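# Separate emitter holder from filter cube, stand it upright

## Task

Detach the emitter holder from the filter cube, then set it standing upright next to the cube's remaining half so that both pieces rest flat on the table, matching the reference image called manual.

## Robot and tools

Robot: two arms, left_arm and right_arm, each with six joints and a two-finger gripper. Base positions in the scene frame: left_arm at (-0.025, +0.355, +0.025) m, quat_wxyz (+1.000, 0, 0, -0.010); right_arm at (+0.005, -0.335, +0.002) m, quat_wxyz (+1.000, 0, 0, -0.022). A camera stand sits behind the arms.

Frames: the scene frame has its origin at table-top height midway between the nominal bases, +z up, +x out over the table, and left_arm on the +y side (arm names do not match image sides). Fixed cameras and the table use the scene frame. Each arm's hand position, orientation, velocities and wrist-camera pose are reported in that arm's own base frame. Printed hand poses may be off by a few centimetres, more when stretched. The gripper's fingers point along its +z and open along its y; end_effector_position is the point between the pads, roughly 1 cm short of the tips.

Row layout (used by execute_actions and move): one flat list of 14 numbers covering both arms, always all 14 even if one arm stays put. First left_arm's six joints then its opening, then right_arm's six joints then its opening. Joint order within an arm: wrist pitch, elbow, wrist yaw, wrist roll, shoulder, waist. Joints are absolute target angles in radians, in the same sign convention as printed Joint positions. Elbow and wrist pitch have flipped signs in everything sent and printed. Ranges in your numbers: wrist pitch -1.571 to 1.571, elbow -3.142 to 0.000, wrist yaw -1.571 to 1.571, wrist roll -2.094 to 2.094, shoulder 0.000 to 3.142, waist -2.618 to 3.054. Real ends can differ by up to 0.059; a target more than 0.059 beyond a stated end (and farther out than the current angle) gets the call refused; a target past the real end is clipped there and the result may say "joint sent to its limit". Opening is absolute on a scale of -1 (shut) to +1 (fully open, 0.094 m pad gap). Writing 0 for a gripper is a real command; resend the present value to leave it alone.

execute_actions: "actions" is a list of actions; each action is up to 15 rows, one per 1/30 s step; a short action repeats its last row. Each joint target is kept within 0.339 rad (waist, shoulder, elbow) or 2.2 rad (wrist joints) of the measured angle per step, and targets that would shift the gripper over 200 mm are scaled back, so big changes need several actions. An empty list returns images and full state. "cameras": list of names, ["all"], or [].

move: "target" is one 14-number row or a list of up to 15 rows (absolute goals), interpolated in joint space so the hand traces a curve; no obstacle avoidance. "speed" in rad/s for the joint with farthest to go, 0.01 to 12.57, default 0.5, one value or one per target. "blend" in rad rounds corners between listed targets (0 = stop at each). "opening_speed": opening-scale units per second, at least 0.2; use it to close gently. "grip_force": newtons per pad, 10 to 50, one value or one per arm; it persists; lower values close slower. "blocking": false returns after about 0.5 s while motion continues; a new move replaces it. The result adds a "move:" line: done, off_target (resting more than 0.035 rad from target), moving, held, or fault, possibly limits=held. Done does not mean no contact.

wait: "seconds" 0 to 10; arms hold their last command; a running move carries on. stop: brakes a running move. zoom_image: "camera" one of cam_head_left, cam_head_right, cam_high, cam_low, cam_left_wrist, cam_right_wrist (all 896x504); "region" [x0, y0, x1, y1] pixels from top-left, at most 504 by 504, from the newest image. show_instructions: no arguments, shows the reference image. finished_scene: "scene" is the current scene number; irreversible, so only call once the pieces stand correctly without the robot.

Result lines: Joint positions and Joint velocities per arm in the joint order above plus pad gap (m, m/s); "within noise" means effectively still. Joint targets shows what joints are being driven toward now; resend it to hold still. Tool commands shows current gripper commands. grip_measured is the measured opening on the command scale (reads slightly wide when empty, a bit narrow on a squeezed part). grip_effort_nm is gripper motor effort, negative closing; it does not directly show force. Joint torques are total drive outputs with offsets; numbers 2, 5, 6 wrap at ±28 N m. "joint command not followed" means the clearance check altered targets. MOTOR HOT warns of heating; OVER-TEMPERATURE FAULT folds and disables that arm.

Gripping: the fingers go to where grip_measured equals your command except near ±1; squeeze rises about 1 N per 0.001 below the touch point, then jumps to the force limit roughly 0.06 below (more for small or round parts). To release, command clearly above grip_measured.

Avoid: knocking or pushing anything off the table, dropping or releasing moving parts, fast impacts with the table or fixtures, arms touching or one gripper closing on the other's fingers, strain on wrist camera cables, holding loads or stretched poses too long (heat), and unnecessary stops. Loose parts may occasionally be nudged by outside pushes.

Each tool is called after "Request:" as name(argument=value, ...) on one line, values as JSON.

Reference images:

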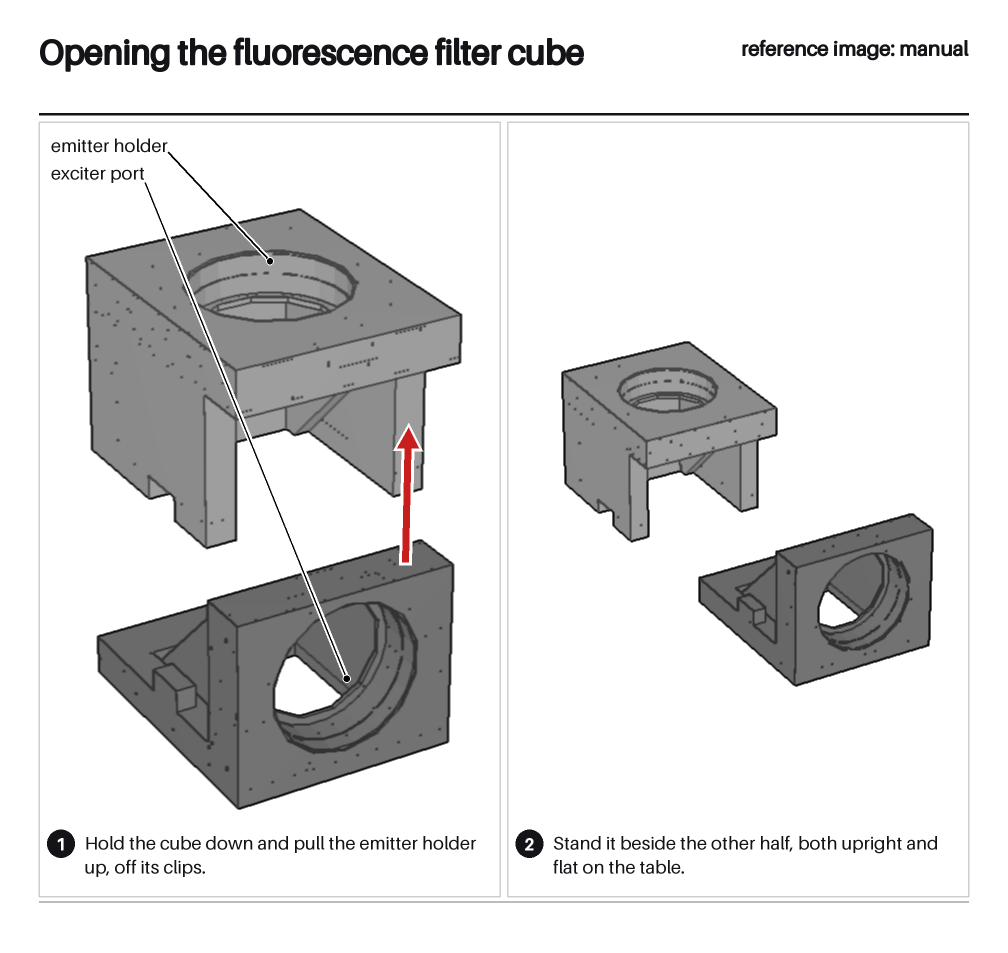

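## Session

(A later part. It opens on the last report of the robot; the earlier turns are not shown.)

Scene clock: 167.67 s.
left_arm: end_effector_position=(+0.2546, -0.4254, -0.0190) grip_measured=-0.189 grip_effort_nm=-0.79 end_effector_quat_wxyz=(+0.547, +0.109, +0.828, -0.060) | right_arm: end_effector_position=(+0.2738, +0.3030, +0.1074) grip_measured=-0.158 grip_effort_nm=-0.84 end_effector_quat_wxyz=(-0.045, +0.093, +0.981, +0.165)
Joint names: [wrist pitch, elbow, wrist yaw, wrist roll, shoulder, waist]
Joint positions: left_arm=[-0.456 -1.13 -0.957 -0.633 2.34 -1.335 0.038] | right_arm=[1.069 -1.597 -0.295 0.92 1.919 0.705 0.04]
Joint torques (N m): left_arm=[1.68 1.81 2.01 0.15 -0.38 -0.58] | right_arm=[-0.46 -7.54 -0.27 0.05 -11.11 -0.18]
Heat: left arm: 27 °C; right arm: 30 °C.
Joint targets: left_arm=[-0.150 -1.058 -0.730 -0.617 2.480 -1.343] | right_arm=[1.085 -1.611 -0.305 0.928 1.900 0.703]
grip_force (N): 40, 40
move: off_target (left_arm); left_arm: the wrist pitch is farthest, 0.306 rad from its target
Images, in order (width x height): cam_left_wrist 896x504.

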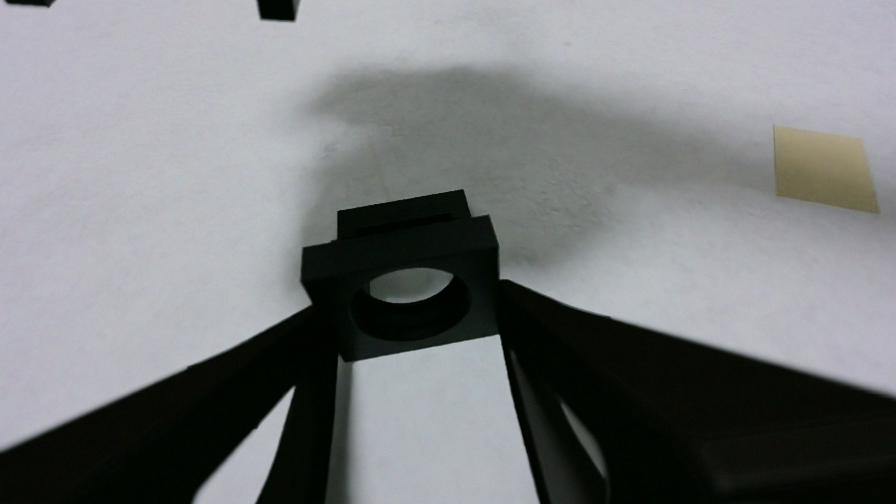

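Request:
move(target=[[-0.455, -1.132, -0.955, -0.630, 2.340, -1.338, -0.25, 1.085, -1.611, -0.305, 0.928, 1.900, 0.703, -0.26]], speed=0.3, cameras=["all"])

Scene clock: 169.37 s.
left_arm: end_effector_position=(+0.2577, -0.4288, -0.0102) grip_measured=-0.189 grip_effort_nm=-0.80 end_effector_quat_wxyz=(+0.560, +0.092, +0.820, -0.071) | right_arm: end_effector_position=(+0.2737, +0.3031, +0.1074) grip_measured=-0.158 grip_effort_nm=-0.84 end_effector_quat_wxyz=(-0.045, +0.093, +0.981, +0.166)
Joint names: [wrist pitch, elbow, wrist yaw, wrist roll, shoulder, waist]
Joint positions: left_arm=[-0.496 -1.135 -0.978 -0.631 2.34 -1.335 0.038] | right_arm=[1.069 -1.597 -0.296 0.92 1.919 0.705 0.04]
Joint torques (N m): left_arm=[-1.12 -3.4 -0.09 -0.02 -10.1 -0.16] | right_arm=[-0.46 -7.56 -0.27 0.06 -11.1 -0.23]
Heat: left arm: 27 °C; right arm: 29 °C.
Joint targets: left_arm=[-0.455 -1.132 -0.955 -0.630 2.340 -1.338] | right_arm=[1.085 -1.611 -0.305 0.928 1.900 0.703]
grip_force (N): 40, 40
move: off_target (left_arm); left_arm: the wrist pitch is farthest, 0.041 rad from its target

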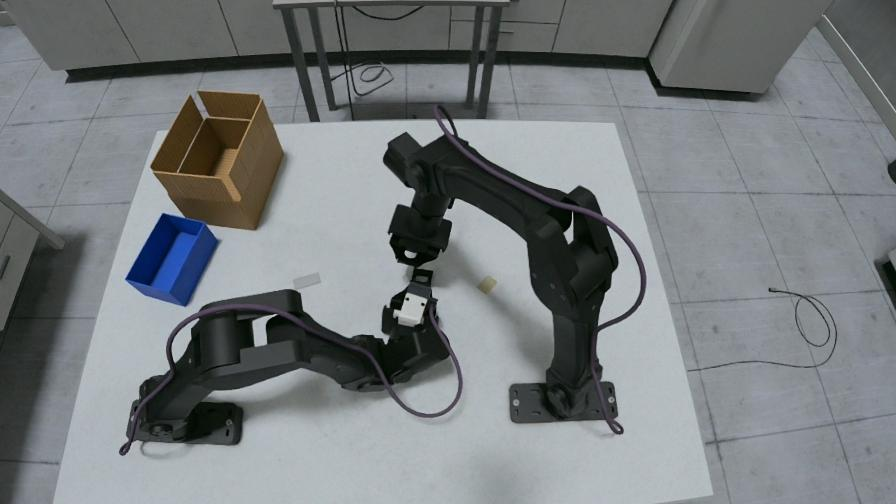

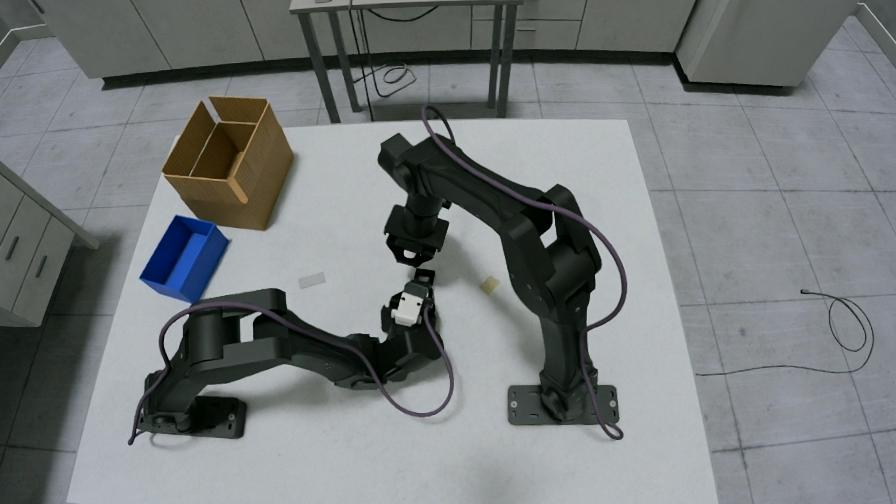

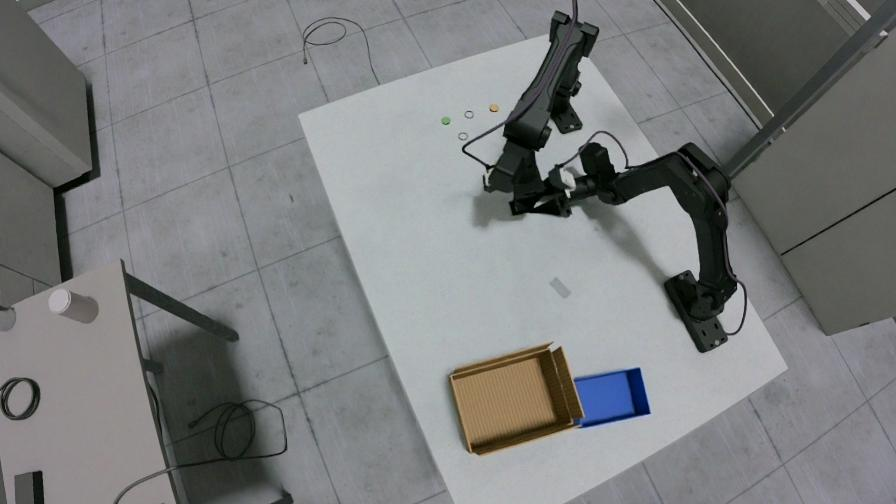

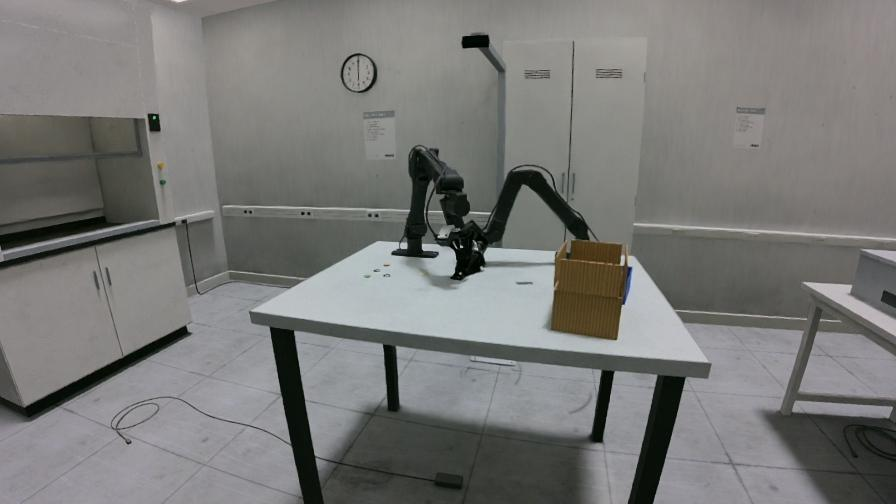

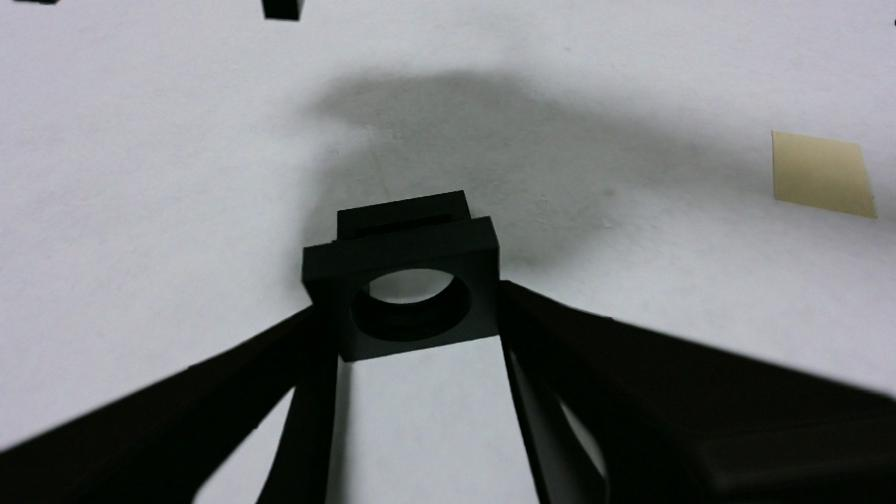

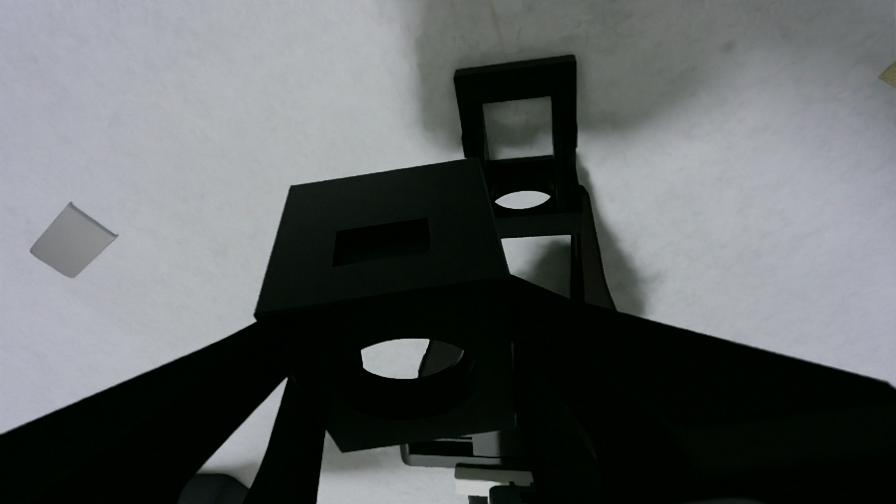

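Request:
move(target=[[-0.478, -1.134, -0.966, -0.630, 2.335, -1.337, 0.6, 1.085, -1.611, -0.305, 0.928, 1.900, 0.703, -0.26]], opening_speed=0.8, cameras=["cam_left_wrist", "cam_right_wrist"])

Scene clock: 175.97 s.
left_arm: end_effector_position=(+0.2571, -0.4294, -0.0113) grip_measured=+0.598 grip_effort_nm=0.14 end_effector_quat_wxyz=(+0.557, +0.095, +0.822, -0.071) | right_arm: end_effector_position=(+0.2737, +0.3031, +0.1074) grip_measured=-0.158 grip_effort_nm=-0.84 end_effector_quat_wxyz=(-0.045, +0.093, +0.981, +0.166)
Joint names: [wrist pitch, elbow, wrist yaw, wrist roll, shoulder, waist]
Joint positions: left_arm=[-0.493 -1.135 -0.972 -0.631 2.34 -1.335 0.075] | right_arm=[1.069 -1.597 -0.296 0.92 1.919 0.705 0.04]
Joint torques (N m): left_arm=[-1.37 -3.59 -0.28 -0.02 -10.52 -0.08] | right_arm=[-0.45 -7.54 -0.3 0.07 -11.08 -0.23]
Heat: left arm: 27 °C; right arm: 28 °C.
Joint targets: left_arm=[-0.478 -1.134 -0.966 -0.630 2.335 -1.337] | right_arm=[1.085 -1.611 -0.305 0.928 1.900 0.703]
grip_force (N): 40, 40
move: done
Images, in order (width x height): cam_left_wrist 896x504, cam_right_wrist 896x504.

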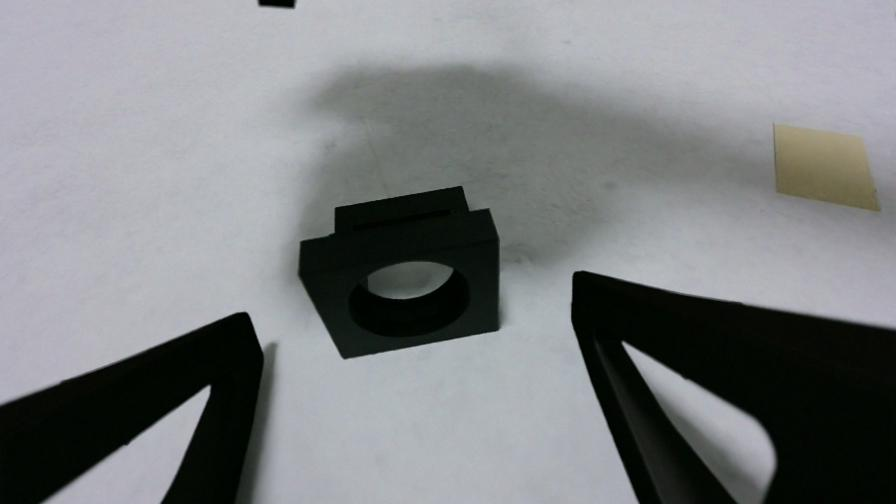

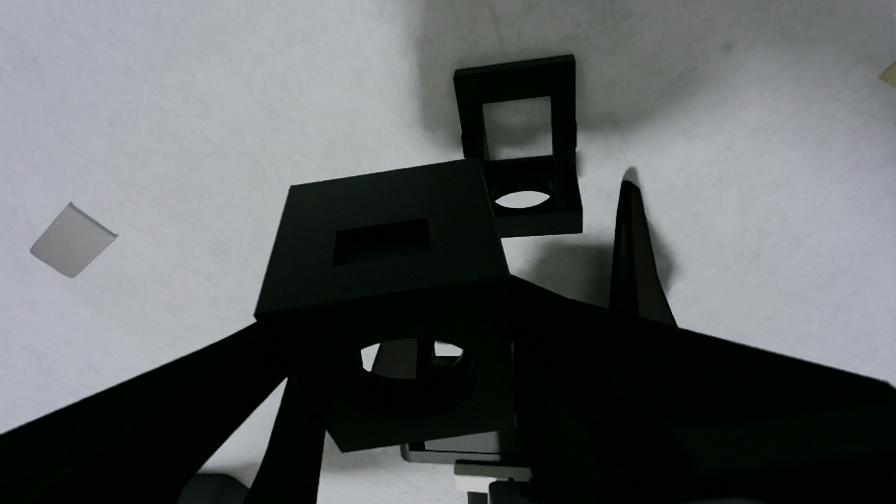

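Request:
move(target=[[-0.485, -1.134, -0.972, -0.632, 2.310, -1.338, 0.6, 1.085, -1.611, -0.305, 0.928, 1.900, 0.703, -0.26],[-0.422, -1.094, -1.022, -0.698, 2.265, -1.386, 0.6, 1.12, -1.68, -0.295, 0.926, 1.96, 0.718, -0.26],[-0.313, -1.061, -1.069, -0.791, 2.203, -1.453, 0.6, 1.26, -1.90, -0.25, 0.923, 2.13, 0.765, -0.26],[-0.054, -1.050, -1.141, -0.998, 2.116, -1.571, 0.6, 1.438, -2.181, -0.205, 0.921, 2.345, 0.820, -0.26]], speed=[0.15, 0.2, 0.4, 0.5], blend=[0.005, 0.02, 0.03, 0], cameras=["cam_left_wrist", "cam_right_wrist", "cam_head_left"])

Scene clock: 184.07 s.
left_arm: end_effector_position=(+0.1642, -0.4080, +0.0219) grip_measured=+0.598 grip_effort_nm=0.13 end_effector_quat_wxyz=(+0.556, +0.097, +0.822, -0.071) | right_arm: end_effector_position=(+0.2814, +0.3556, +0.0807) grip_measured=-0.158 grip_effort_nm=-0.84 end_effector_quat_wxyz=(-0.082, +0.052, +0.993, +0.067)
Joint names: [wrist pitch, elbow, wrist yaw, wrist roll, shoulder, waist]
Joint positions: left_arm=[-0.07 -1.06 -1.121 -0.986 2.153 -1.569 0.075] | right_arm=[1.401 -2.154 -0.212 0.92 2.328 0.815 0.04]
Joint torques (N m): left_arm=[-1.01 -2.99 -0.65 -0.17 -11.85 -0.13] | right_arm=[0.09 -8.62 -0.07 0 -11.03 0.32]
Heat: left arm: 28 °C; right arm: 28 °C.
Joint targets: left_arm=[-0.054 -1.050 -1.141 -0.998 2.116 -1.571] | right_arm=[1.438 -2.181 -0.205 0.921 2.345 0.820]
grip_force (N): 40, 40
move: off_target (left_arm, right_arm); left_arm: the shoulder is farthest, 0.037 rad from its target; right_arm: the wrist pitch is farthest, 0.037 rad from its target
Images, in order (width x height): cam_head_left 896x504, cam_left_wrist 896x504, cam_right_wrist 896x504.

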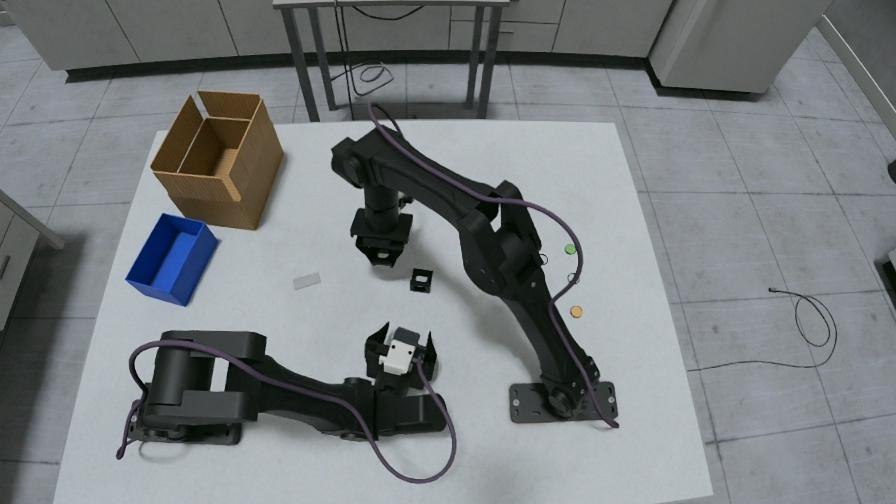

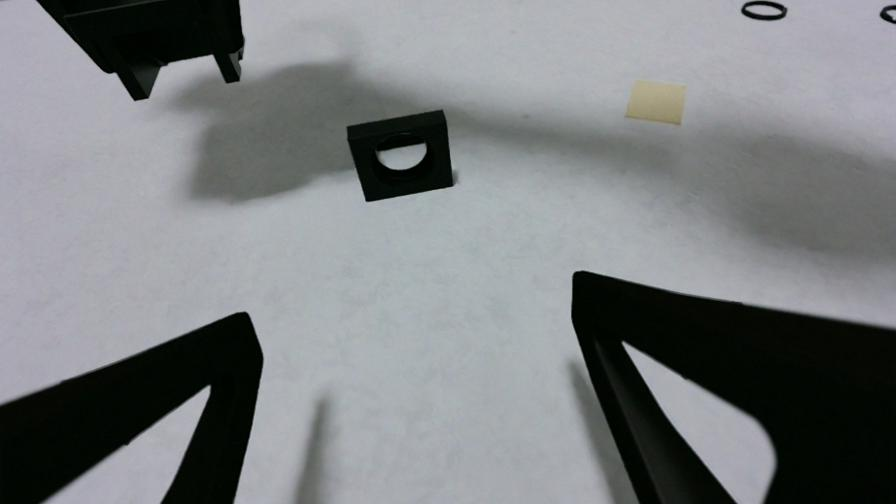

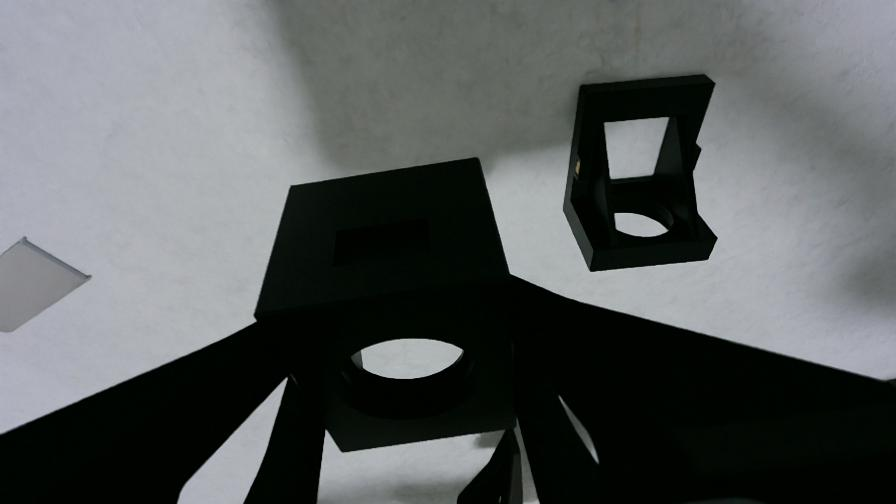

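Request:
move(target=[[-0.054, -1.050, -1.141, -0.998, 2.13, -1.571, 0.6, 1.300, -2.022, -0.205, 0.921, 2.345, 0.820, -0.26],[-0.054, -1.050, -1.141, -0.998, 2.13, -1.571, 0.6, 1.241, -1.969, -0.205, 0.921, 2.348, 0.820, -0.26]], speed=[0.25, 0.08], blend=[0.02, 0], cameras=["cam_left_wrist", "cam_right_wrist"])

Scene clock: 187.27 s.
left_arm: end_effector_position=(+0.1642, -0.4080, +0.0220) grip_measured=+0.598 grip_effort_nm=0.14 end_effector_quat_wxyz=(+0.556, +0.097, +0.822, -0.071) | right_arm: end_effector_position=(+0.2801, +0.3541, +0.0363) grip_measured=-0.158 grip_effort_nm=-0.84 end_effector_quat_wxyz=(-0.083, +0.052, +0.993, +0.065)
Joint names: [wrist pitch, elbow, wrist yaw, wrist roll, shoulder, waist]
Joint positions: left_arm=[-0.07 -1.06 -1.121 -0.986 2.153 -1.569 0.075] | right_arm=[1.228 -1.977 -0.211 0.92 2.328 0.815 0.04]
Joint torques (N m): left_arm=[-1.01 -3.04 -0.67 -0.18 -10.77 -0.12] | right_arm=[-0.11 -5.07 -0.07 0 -10.77 0.31]
Heat: left arm: 29 °C; right arm: 28 °C.
Joint targets: left_arm=[-0.054 -1.050 -1.141 -0.998 2.130 -1.571] | right_arm=[1.241 -1.969 -0.205 0.921 2.348 0.820]
grip_force (N): 40, 40
move: done
Images, in order (width x height): cam_left_wrist 896x504, cam_right_wrist 896x504.

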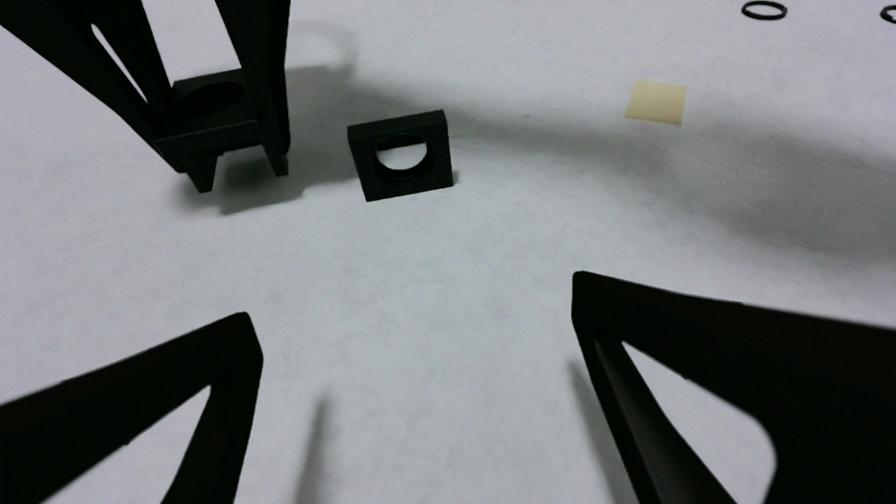

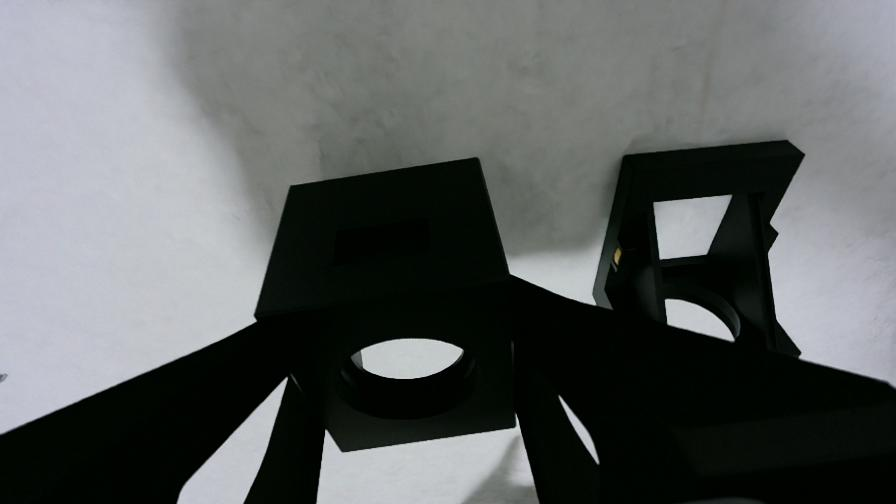

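Request:
move(target=[[-0.054, -1.050, -1.141, -0.998, 2.13, -1.571, 0.6, 1.220, -1.951, -0.205, 0.921, 2.351, 0.820, -0.26]], speed=0.05, cameras=["cam_left_wrist"])

Request:
zoom_image(camera="cam_left_wrist", region=[120, 20, 480, 260])

Scene clock: 188.60 s.
left_arm: end_effector_position=(+0.1642, -0.4080, +0.0220) grip_measured=+0.598 grip_effort_nm=0.14 end_effector_quat_wxyz=(+0.556, +0.097, +0.822, -0.071) | right_arm: end_effector_position=(+0.2804, +0.3543, +0.0319) grip_measured=-0.158 grip_effort_nm=-0.84 end_effector_quat_wxyz=(-0.082, +0.052, +0.993, +0.067)
Joint names: [wrist pitch, elbow, wrist yaw, wrist roll, shoulder, waist]
Joint positions: left_arm=[-0.07 -1.06 -1.121 -0.986 2.153 -1.569 0.075] | right_arm=[1.207 -1.96 -0.211 0.92 2.328 0.815 0.04]
Joint torques (N m): left_arm=[-1.03 -2.99 -0.65 -0.17 -10.77 -0.12] | right_arm=[-0.12 -5.05 -0.06 -0.01 -10.51 0.36]
Heat: left arm: 29 °C; right arm: 28 °C.
Joint targets: left_arm=[-0.054 -1.050 -1.141 -0.998 2.130 -1.571] | right_arm=[1.220 -1.951 -0.205 0.921 2.351 0.820]
grip_force (N): 40, 40
move: done
Images, in order (width x height): cam_left_wrist 896x504.

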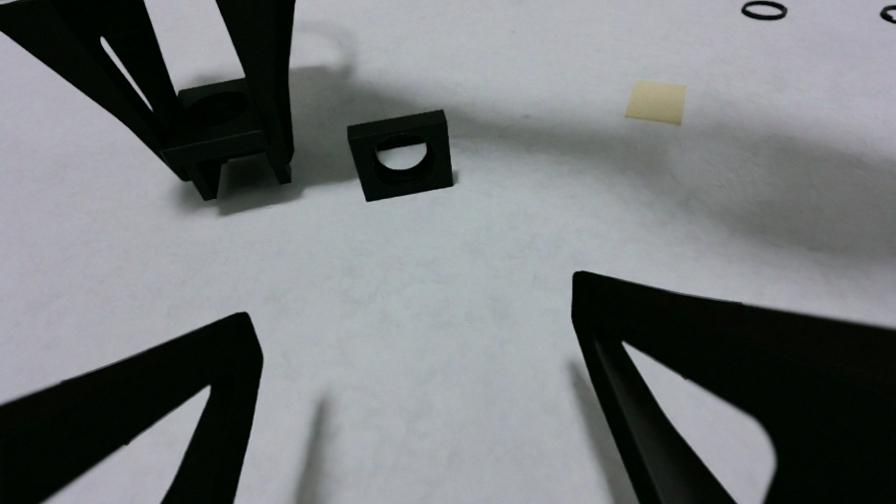

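Scaled by 1.400 from the camera's 896x504 image, which has a finer 1280x720 frame.

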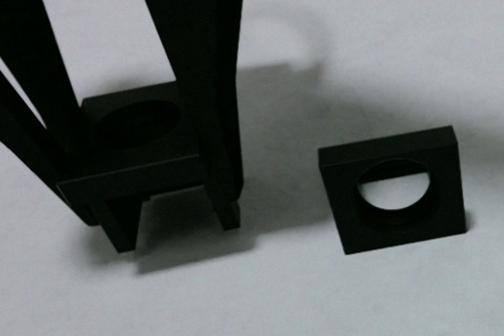

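Request:
move(target=[[-0.054, -1.050, -1.141, -0.998, 2.13, -1.571, 0.6, 1.206, -1.940, -0.205, 0.921, 2.354, 0.820, -0.26]], speed=0.05, cameras=["cam_left_wrist"])

Request:
zoom_image(camera="cam_left_wrist", region=[120, 20, 480, 260])

Scene clock: 190.10 s.
left_arm: end_effector_position=(+0.1642, -0.4080, +0.0220) grip_measured=+0.598 grip_effort_nm=0.14 end_effector_quat_wxyz=(+0.556, +0.097, +0.822, -0.071) | right_arm: end_effector_position=(+0.2800, +0.3539, +0.0273) grip_measured=-0.158 grip_effort_nm=-0.84 end_effector_quat_wxyz=(-0.083, +0.053, +0.993, +0.065)
Joint names: [wrist pitch, elbow, wrist yaw, wrist roll, shoulder, waist]
Joint positions: left_arm=[-0.07 -1.06 -1.121 -0.986 2.153 -1.569 0.075] | right_arm=[1.196 -1.95 -0.211 0.92 2.332 0.815 0.04]
Joint torques (N m): left_arm=[-1.03 -3.03 -0.66 -0.17 -10.73 -0.12] | right_arm=[-0.18 -4.98 -0.04 -0.02 -10.7 0.34]
Heat: left arm: 29 °C; right arm: 28 °C.
Joint targets: left_arm=[-0.054 -1.050 -1.141 -0.998 2.130 -1.571] | right_arm=[1.206 -1.940 -0.205 0.921 2.354 0.820]
grip_force (N): 40, 40
move: done
Images, in order (width x height): cam_left_wrist 896x504.

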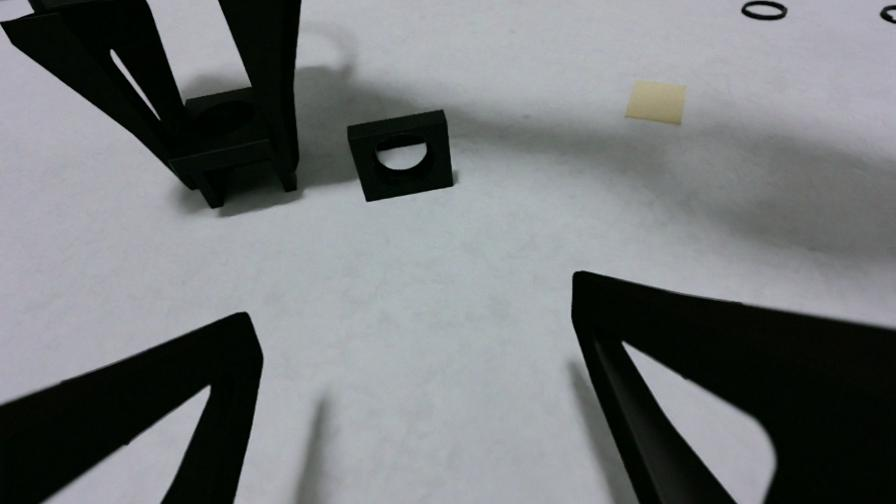

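Scaled by 1.400 from the camera's 896x504 image, which has a finer 1280x720 frame.

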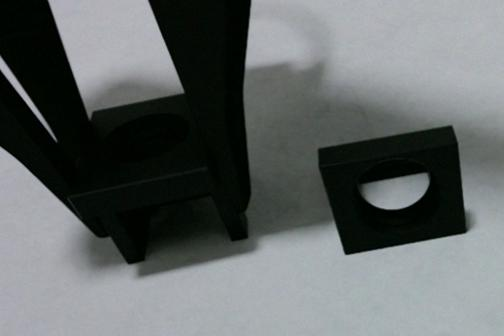

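Request:
move(target=[[-0.054, -1.050, -1.141, -0.998, 2.13, -1.571, 0.6, 1.194, -1.930, -0.205, 0.921, 2.3565, 0.820, -0.26]], speed=0.05, cameras=["cam_left_wrist"])

Request:
zoom_image(camera="cam_left_wrist", region=[120, 20, 480, 260])

Scene clock: 191.13 s.
left_arm: end_effector_position=(+0.1642, -0.4080, +0.0220) grip_measured=+0.598 grip_effort_nm=0.13 end_effector_quat_wxyz=(+0.556, +0.097, +0.822, -0.071) | right_arm: end_effector_position=(+0.2798, +0.3538, +0.0268) grip_measured=-0.158 grip_effort_nm=-0.84 end_effector_quat_wxyz=(-0.083, +0.053, +0.993, +0.065)
Joint names: [wrist pitch, elbow, wrist yaw, wrist roll, shoulder, waist]
Joint positions: left_arm=[-0.07 -1.06 -1.121 -0.986 2.153 -1.569 0.075] | right_arm=[1.194 -1.947 -0.211 0.92 2.332 0.815 0.04]
Joint torques (N m): left_arm=[-1.03 -3 -0.66 -0.16 -10.77 -0.1] | right_arm=[-0.25 -4.25 -0.07 -0.01 -10.45 0.4]
Heat: left arm: 29 °C; right arm: 28 °C.
Joint targets: left_arm=[-0.054 -1.050 -1.141 -0.998 2.130 -1.571] | right_arm=[1.194 -1.930 -0.205 0.921 2.356 0.820]
grip_force (N): 40, 40
move: done
Images, in order (width x height): cam_left_wrist 896x504.

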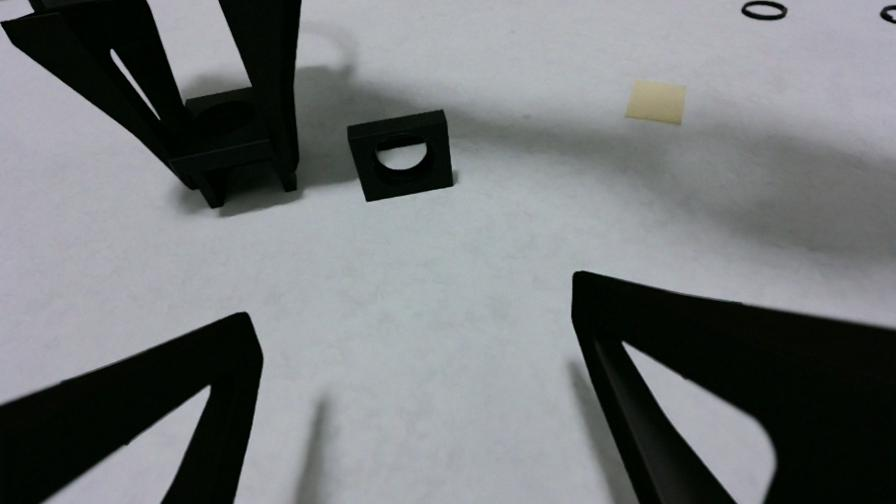

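Scaled by 1.400 from the camera's 896x504 image, which has a finer 1280x720 frame.

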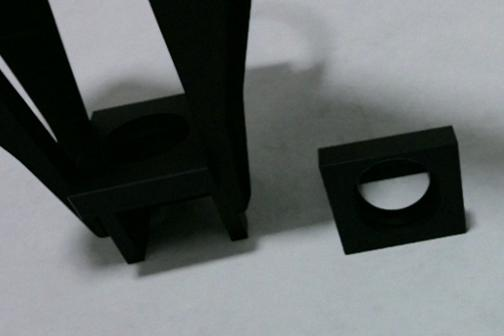

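Request:
move(target=[[-0.054, -1.050, -1.141, -0.998, 2.13, -1.571, 0.6, 1.194, -1.932, -0.205, 0.921, 2.356, 0.820, 0.35]], opening_speed=0.5, cameras=["cam_left_wrist", "cam_right_wrist"])

Request:
zoom_image(camera="cam_left_wrist", region=[120, 20, 480, 260])

Scene clock: 193.17 s.
left_arm: end_effector_position=(+0.1642, -0.4080, +0.0220) grip_measured=+0.598 grip_effort_nm=0.13 end_effector_quat_wxyz=(+0.556, +0.097, +0.822, -0.071) | right_arm: end_effector_position=(+0.2806, +0.3546, +0.0255) grip_measured=+0.347 grip_effort_nm=0.15 end_effector_quat_wxyz=(-0.082, +0.052, +0.993, +0.067)
Joint names: [wrist pitch, elbow, wrist yaw, wrist roll, shoulder, waist]
Joint positions: left_arm=[-0.07 -1.06 -1.121 -0.986 2.153 -1.569 0.075] | right_arm=[1.184 -1.942 -0.211 0.92 2.332 0.815 0.063]
Joint torques (N m): left_arm=[-1.03 -3.03 -0.66 -0.16 -10.69 -0.1] | right_arm=[-0.17 -4.93 -0.06 -0.01 -10.48 0.4]
Heat: left arm: 29 °C; right arm: 28 °C.
Joint targets: left_arm=[-0.054 -1.050 -1.141 -0.998 2.130 -1.571] | right_arm=[1.194 -1.932 -0.205 0.921 2.356 0.820]
grip_force (N): 40, 40
move: done
Images, in order (width x height): cam_left_wrist 896x504, cam_right_wrist 896x504.

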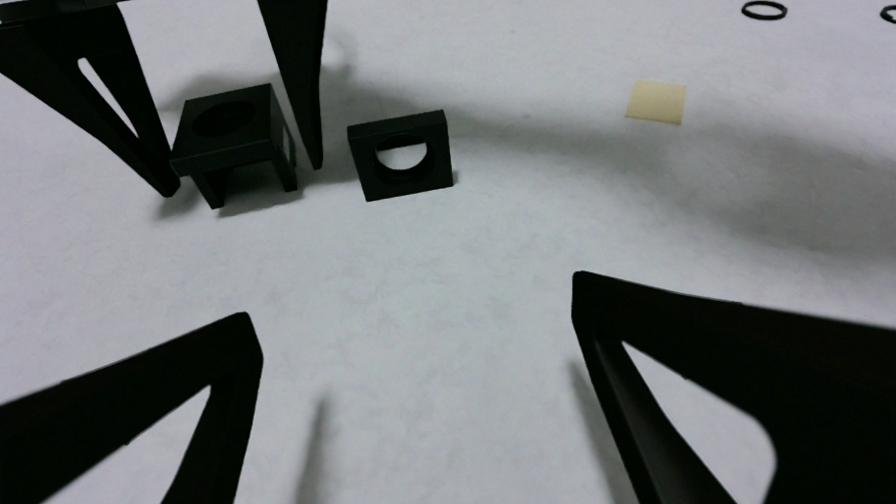

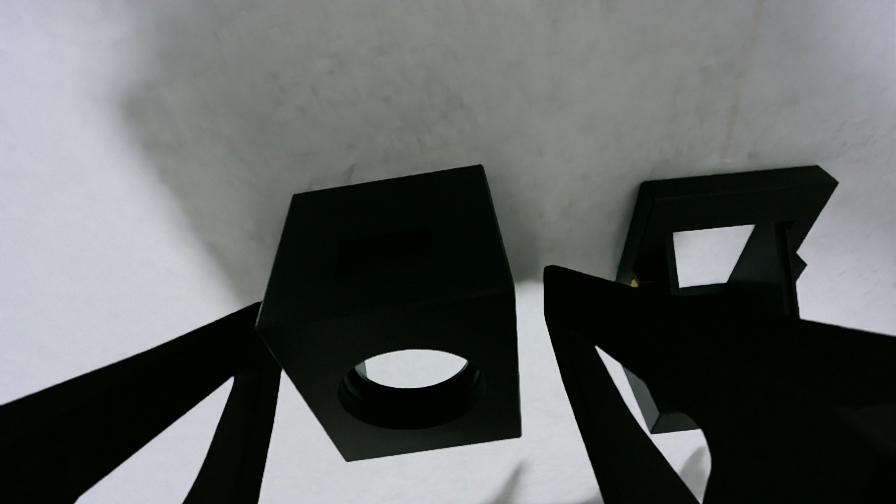

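Scaled by 1.400 from the camera's 896x504 image, which has a finer 1280x720 frame.

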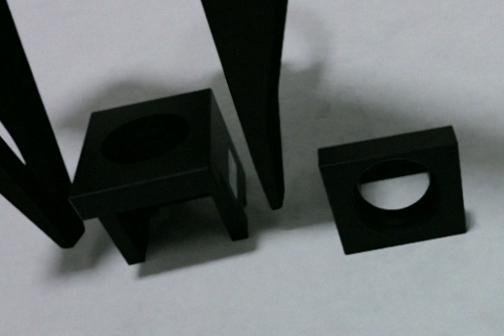

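Request:
move(target=[[-0.054, -1.050, -1.141, -0.998, 2.13, -1.571, 0.6, 1.194, -1.945, -0.205, 0.921, 2.30, 0.820, 0.55],[-0.054, -1.050, -1.141, -0.998, 2.13, -1.571, 0.6, 1.205, -1.962, -0.205, 0.921, 2.29, 0.820, 0.55],[-0.054, -1.050, -1.141, -0.998, 2.13, -1.571, 0.6, 1.316, -2.056, -0.205, 0.921, 2.279, 0.820, 0.55],[-0.054, -1.050, -1.141, -0.998, 2.13, -1.571, 0.6, 1.48, -2.226, -0.205, 0.921, 2.285, 0.820, 0.55]], speed=[0.2, 0.1, 0.15, 0.4], blend=[0.01, 0.01, 0.02, 0], cameras=["all"])

Request:
zoom_image(camera="cam_left_wrist", region=[120, 20, 480, 260])

Scene clock: 197.10 s.
left_arm: end_effector_position=(+0.1642, -0.4080, +0.0220) grip_measured=+0.598 grip_effort_nm=0.13 end_effector_quat_wxyz=(+0.556, +0.097, +0.822, -0.071) | right_arm: end_effector_position=(+0.2817, +0.3558, +0.0933) grip_measured=+0.547 grip_effort_nm=0.15 end_effector_quat_wxyz=(-0.080, +0.052, +0.993, +0.069)
Joint names: [wrist pitch, elbow, wrist yaw, wrist roll, shoulder, waist]
Joint positions: left_arm=[-0.07 -1.06 -1.121 -0.986 2.153 -1.569 0.075] | right_arm=[1.445 -2.205 -0.211 0.92 2.328 0.815 0.073]
Joint torques (N m): left_arm=[-1.01 -2.97 -0.66 -0.18 -10.77 -0.08] | right_arm=[0.04 -7.99 -0.06 -0.02 -16.05 0.38]
Heat: left arm: 30 °C; right arm: 29 °C.
Joint targets: left_arm=[-0.054 -1.050 -1.141 -0.998 2.130 -1.571] | right_arm=[1.480 -2.226 -0.205 0.921 2.285 0.820]
grip_force (N): 40, 40
move: off_target (right_arm); blend cut to 0 rad at target 1, 0.0085 rad at target 2; right_arm: the shoulder is farthest, 0.043 rad from its target

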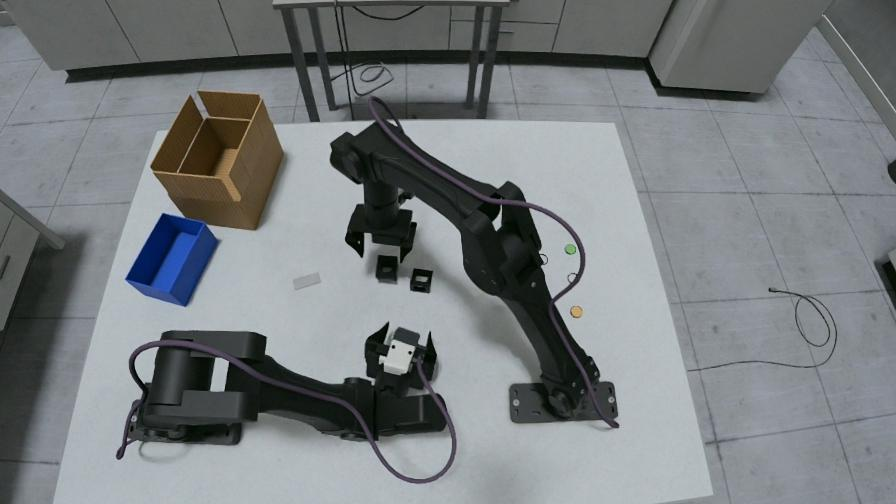

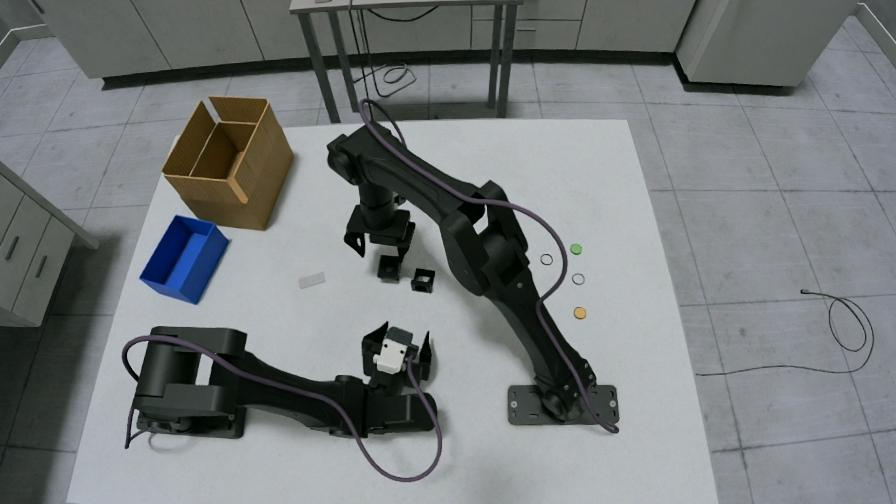

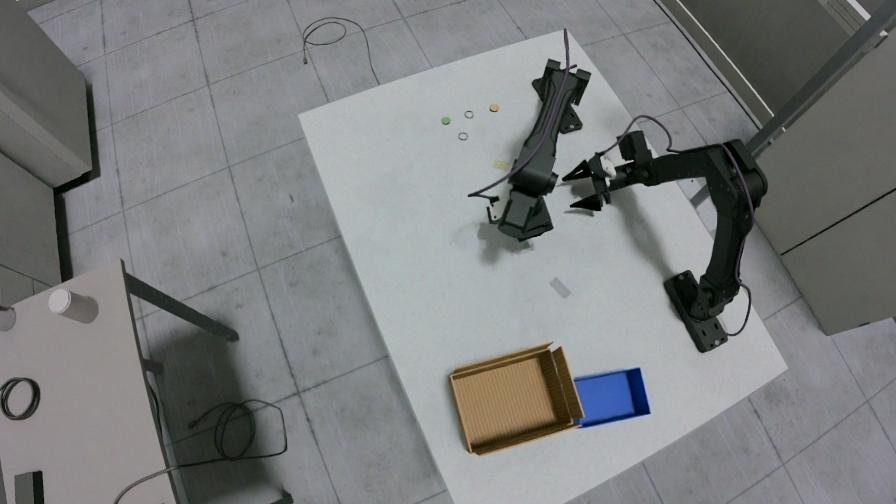

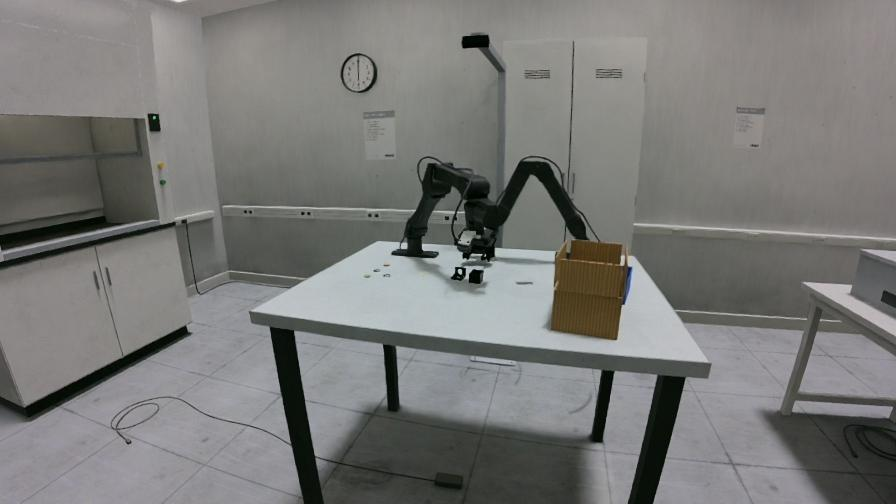

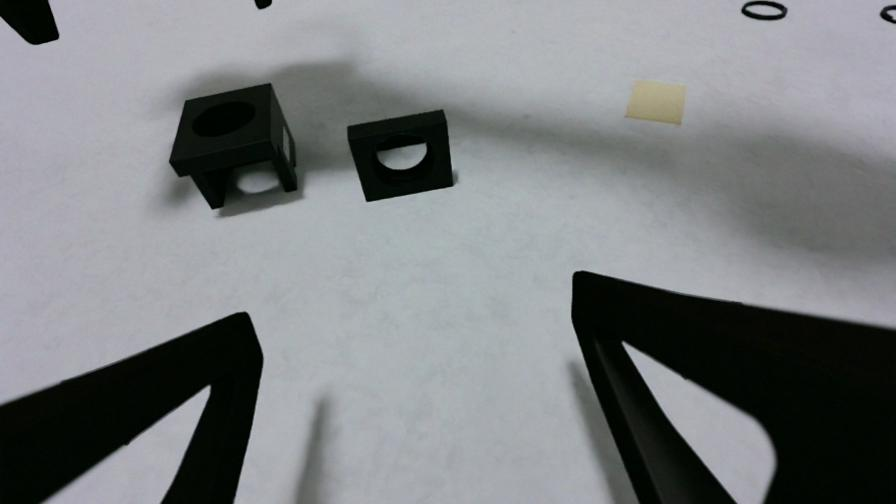

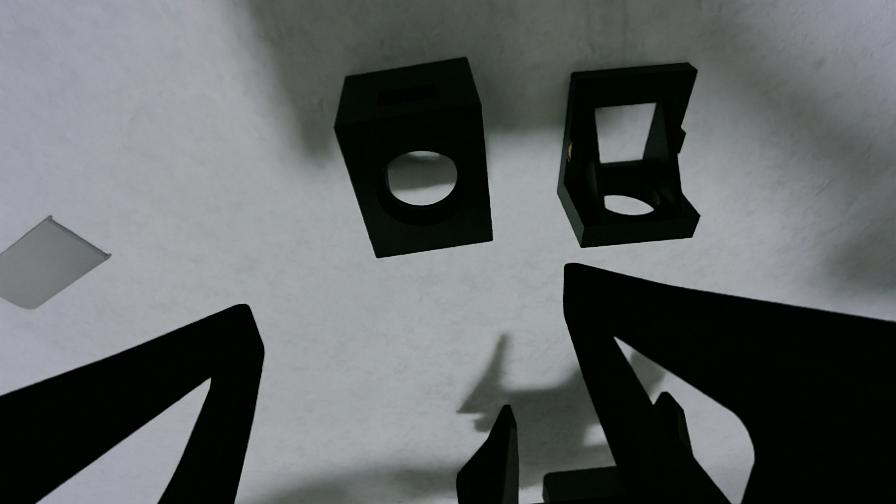

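Scaled by 1.400 from the camera's 896x504 image, which has a finer 1280x720 frame.

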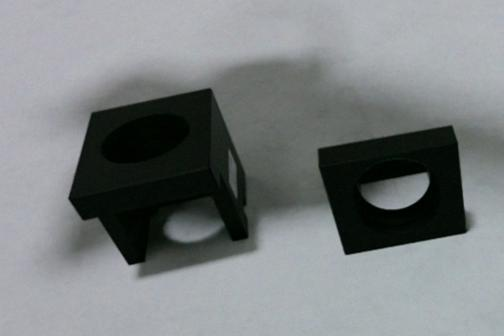

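Request:
zoom_image(camera="cam_low", region=[430, 240, 510, 300])

Request:
zoom_image(camera="cam_right_wrist", region=[300, 30, 740, 290])

Scaled by 6.300 from the camera's 896x504 image, which has a finer 1280x720 frame.

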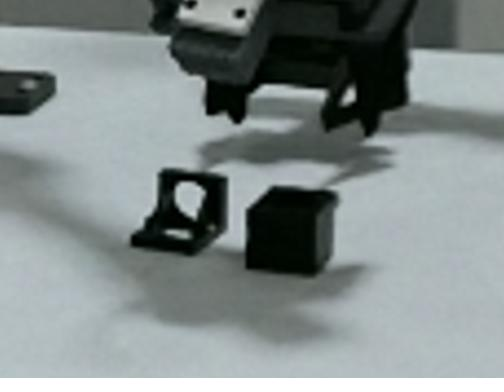

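Scaled by 1.145 from the camera's 896x504 image, which has a finer 1280x720 frame.

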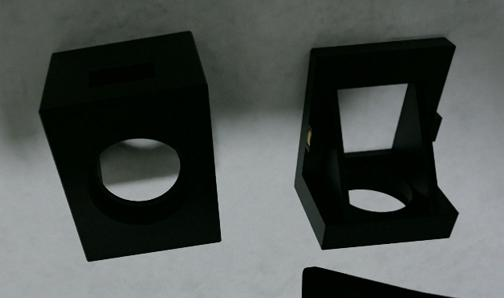

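Both halves stand upright and flat, separated.

Request:
finished_scene(scene=1)

The scene is finished: the task was done.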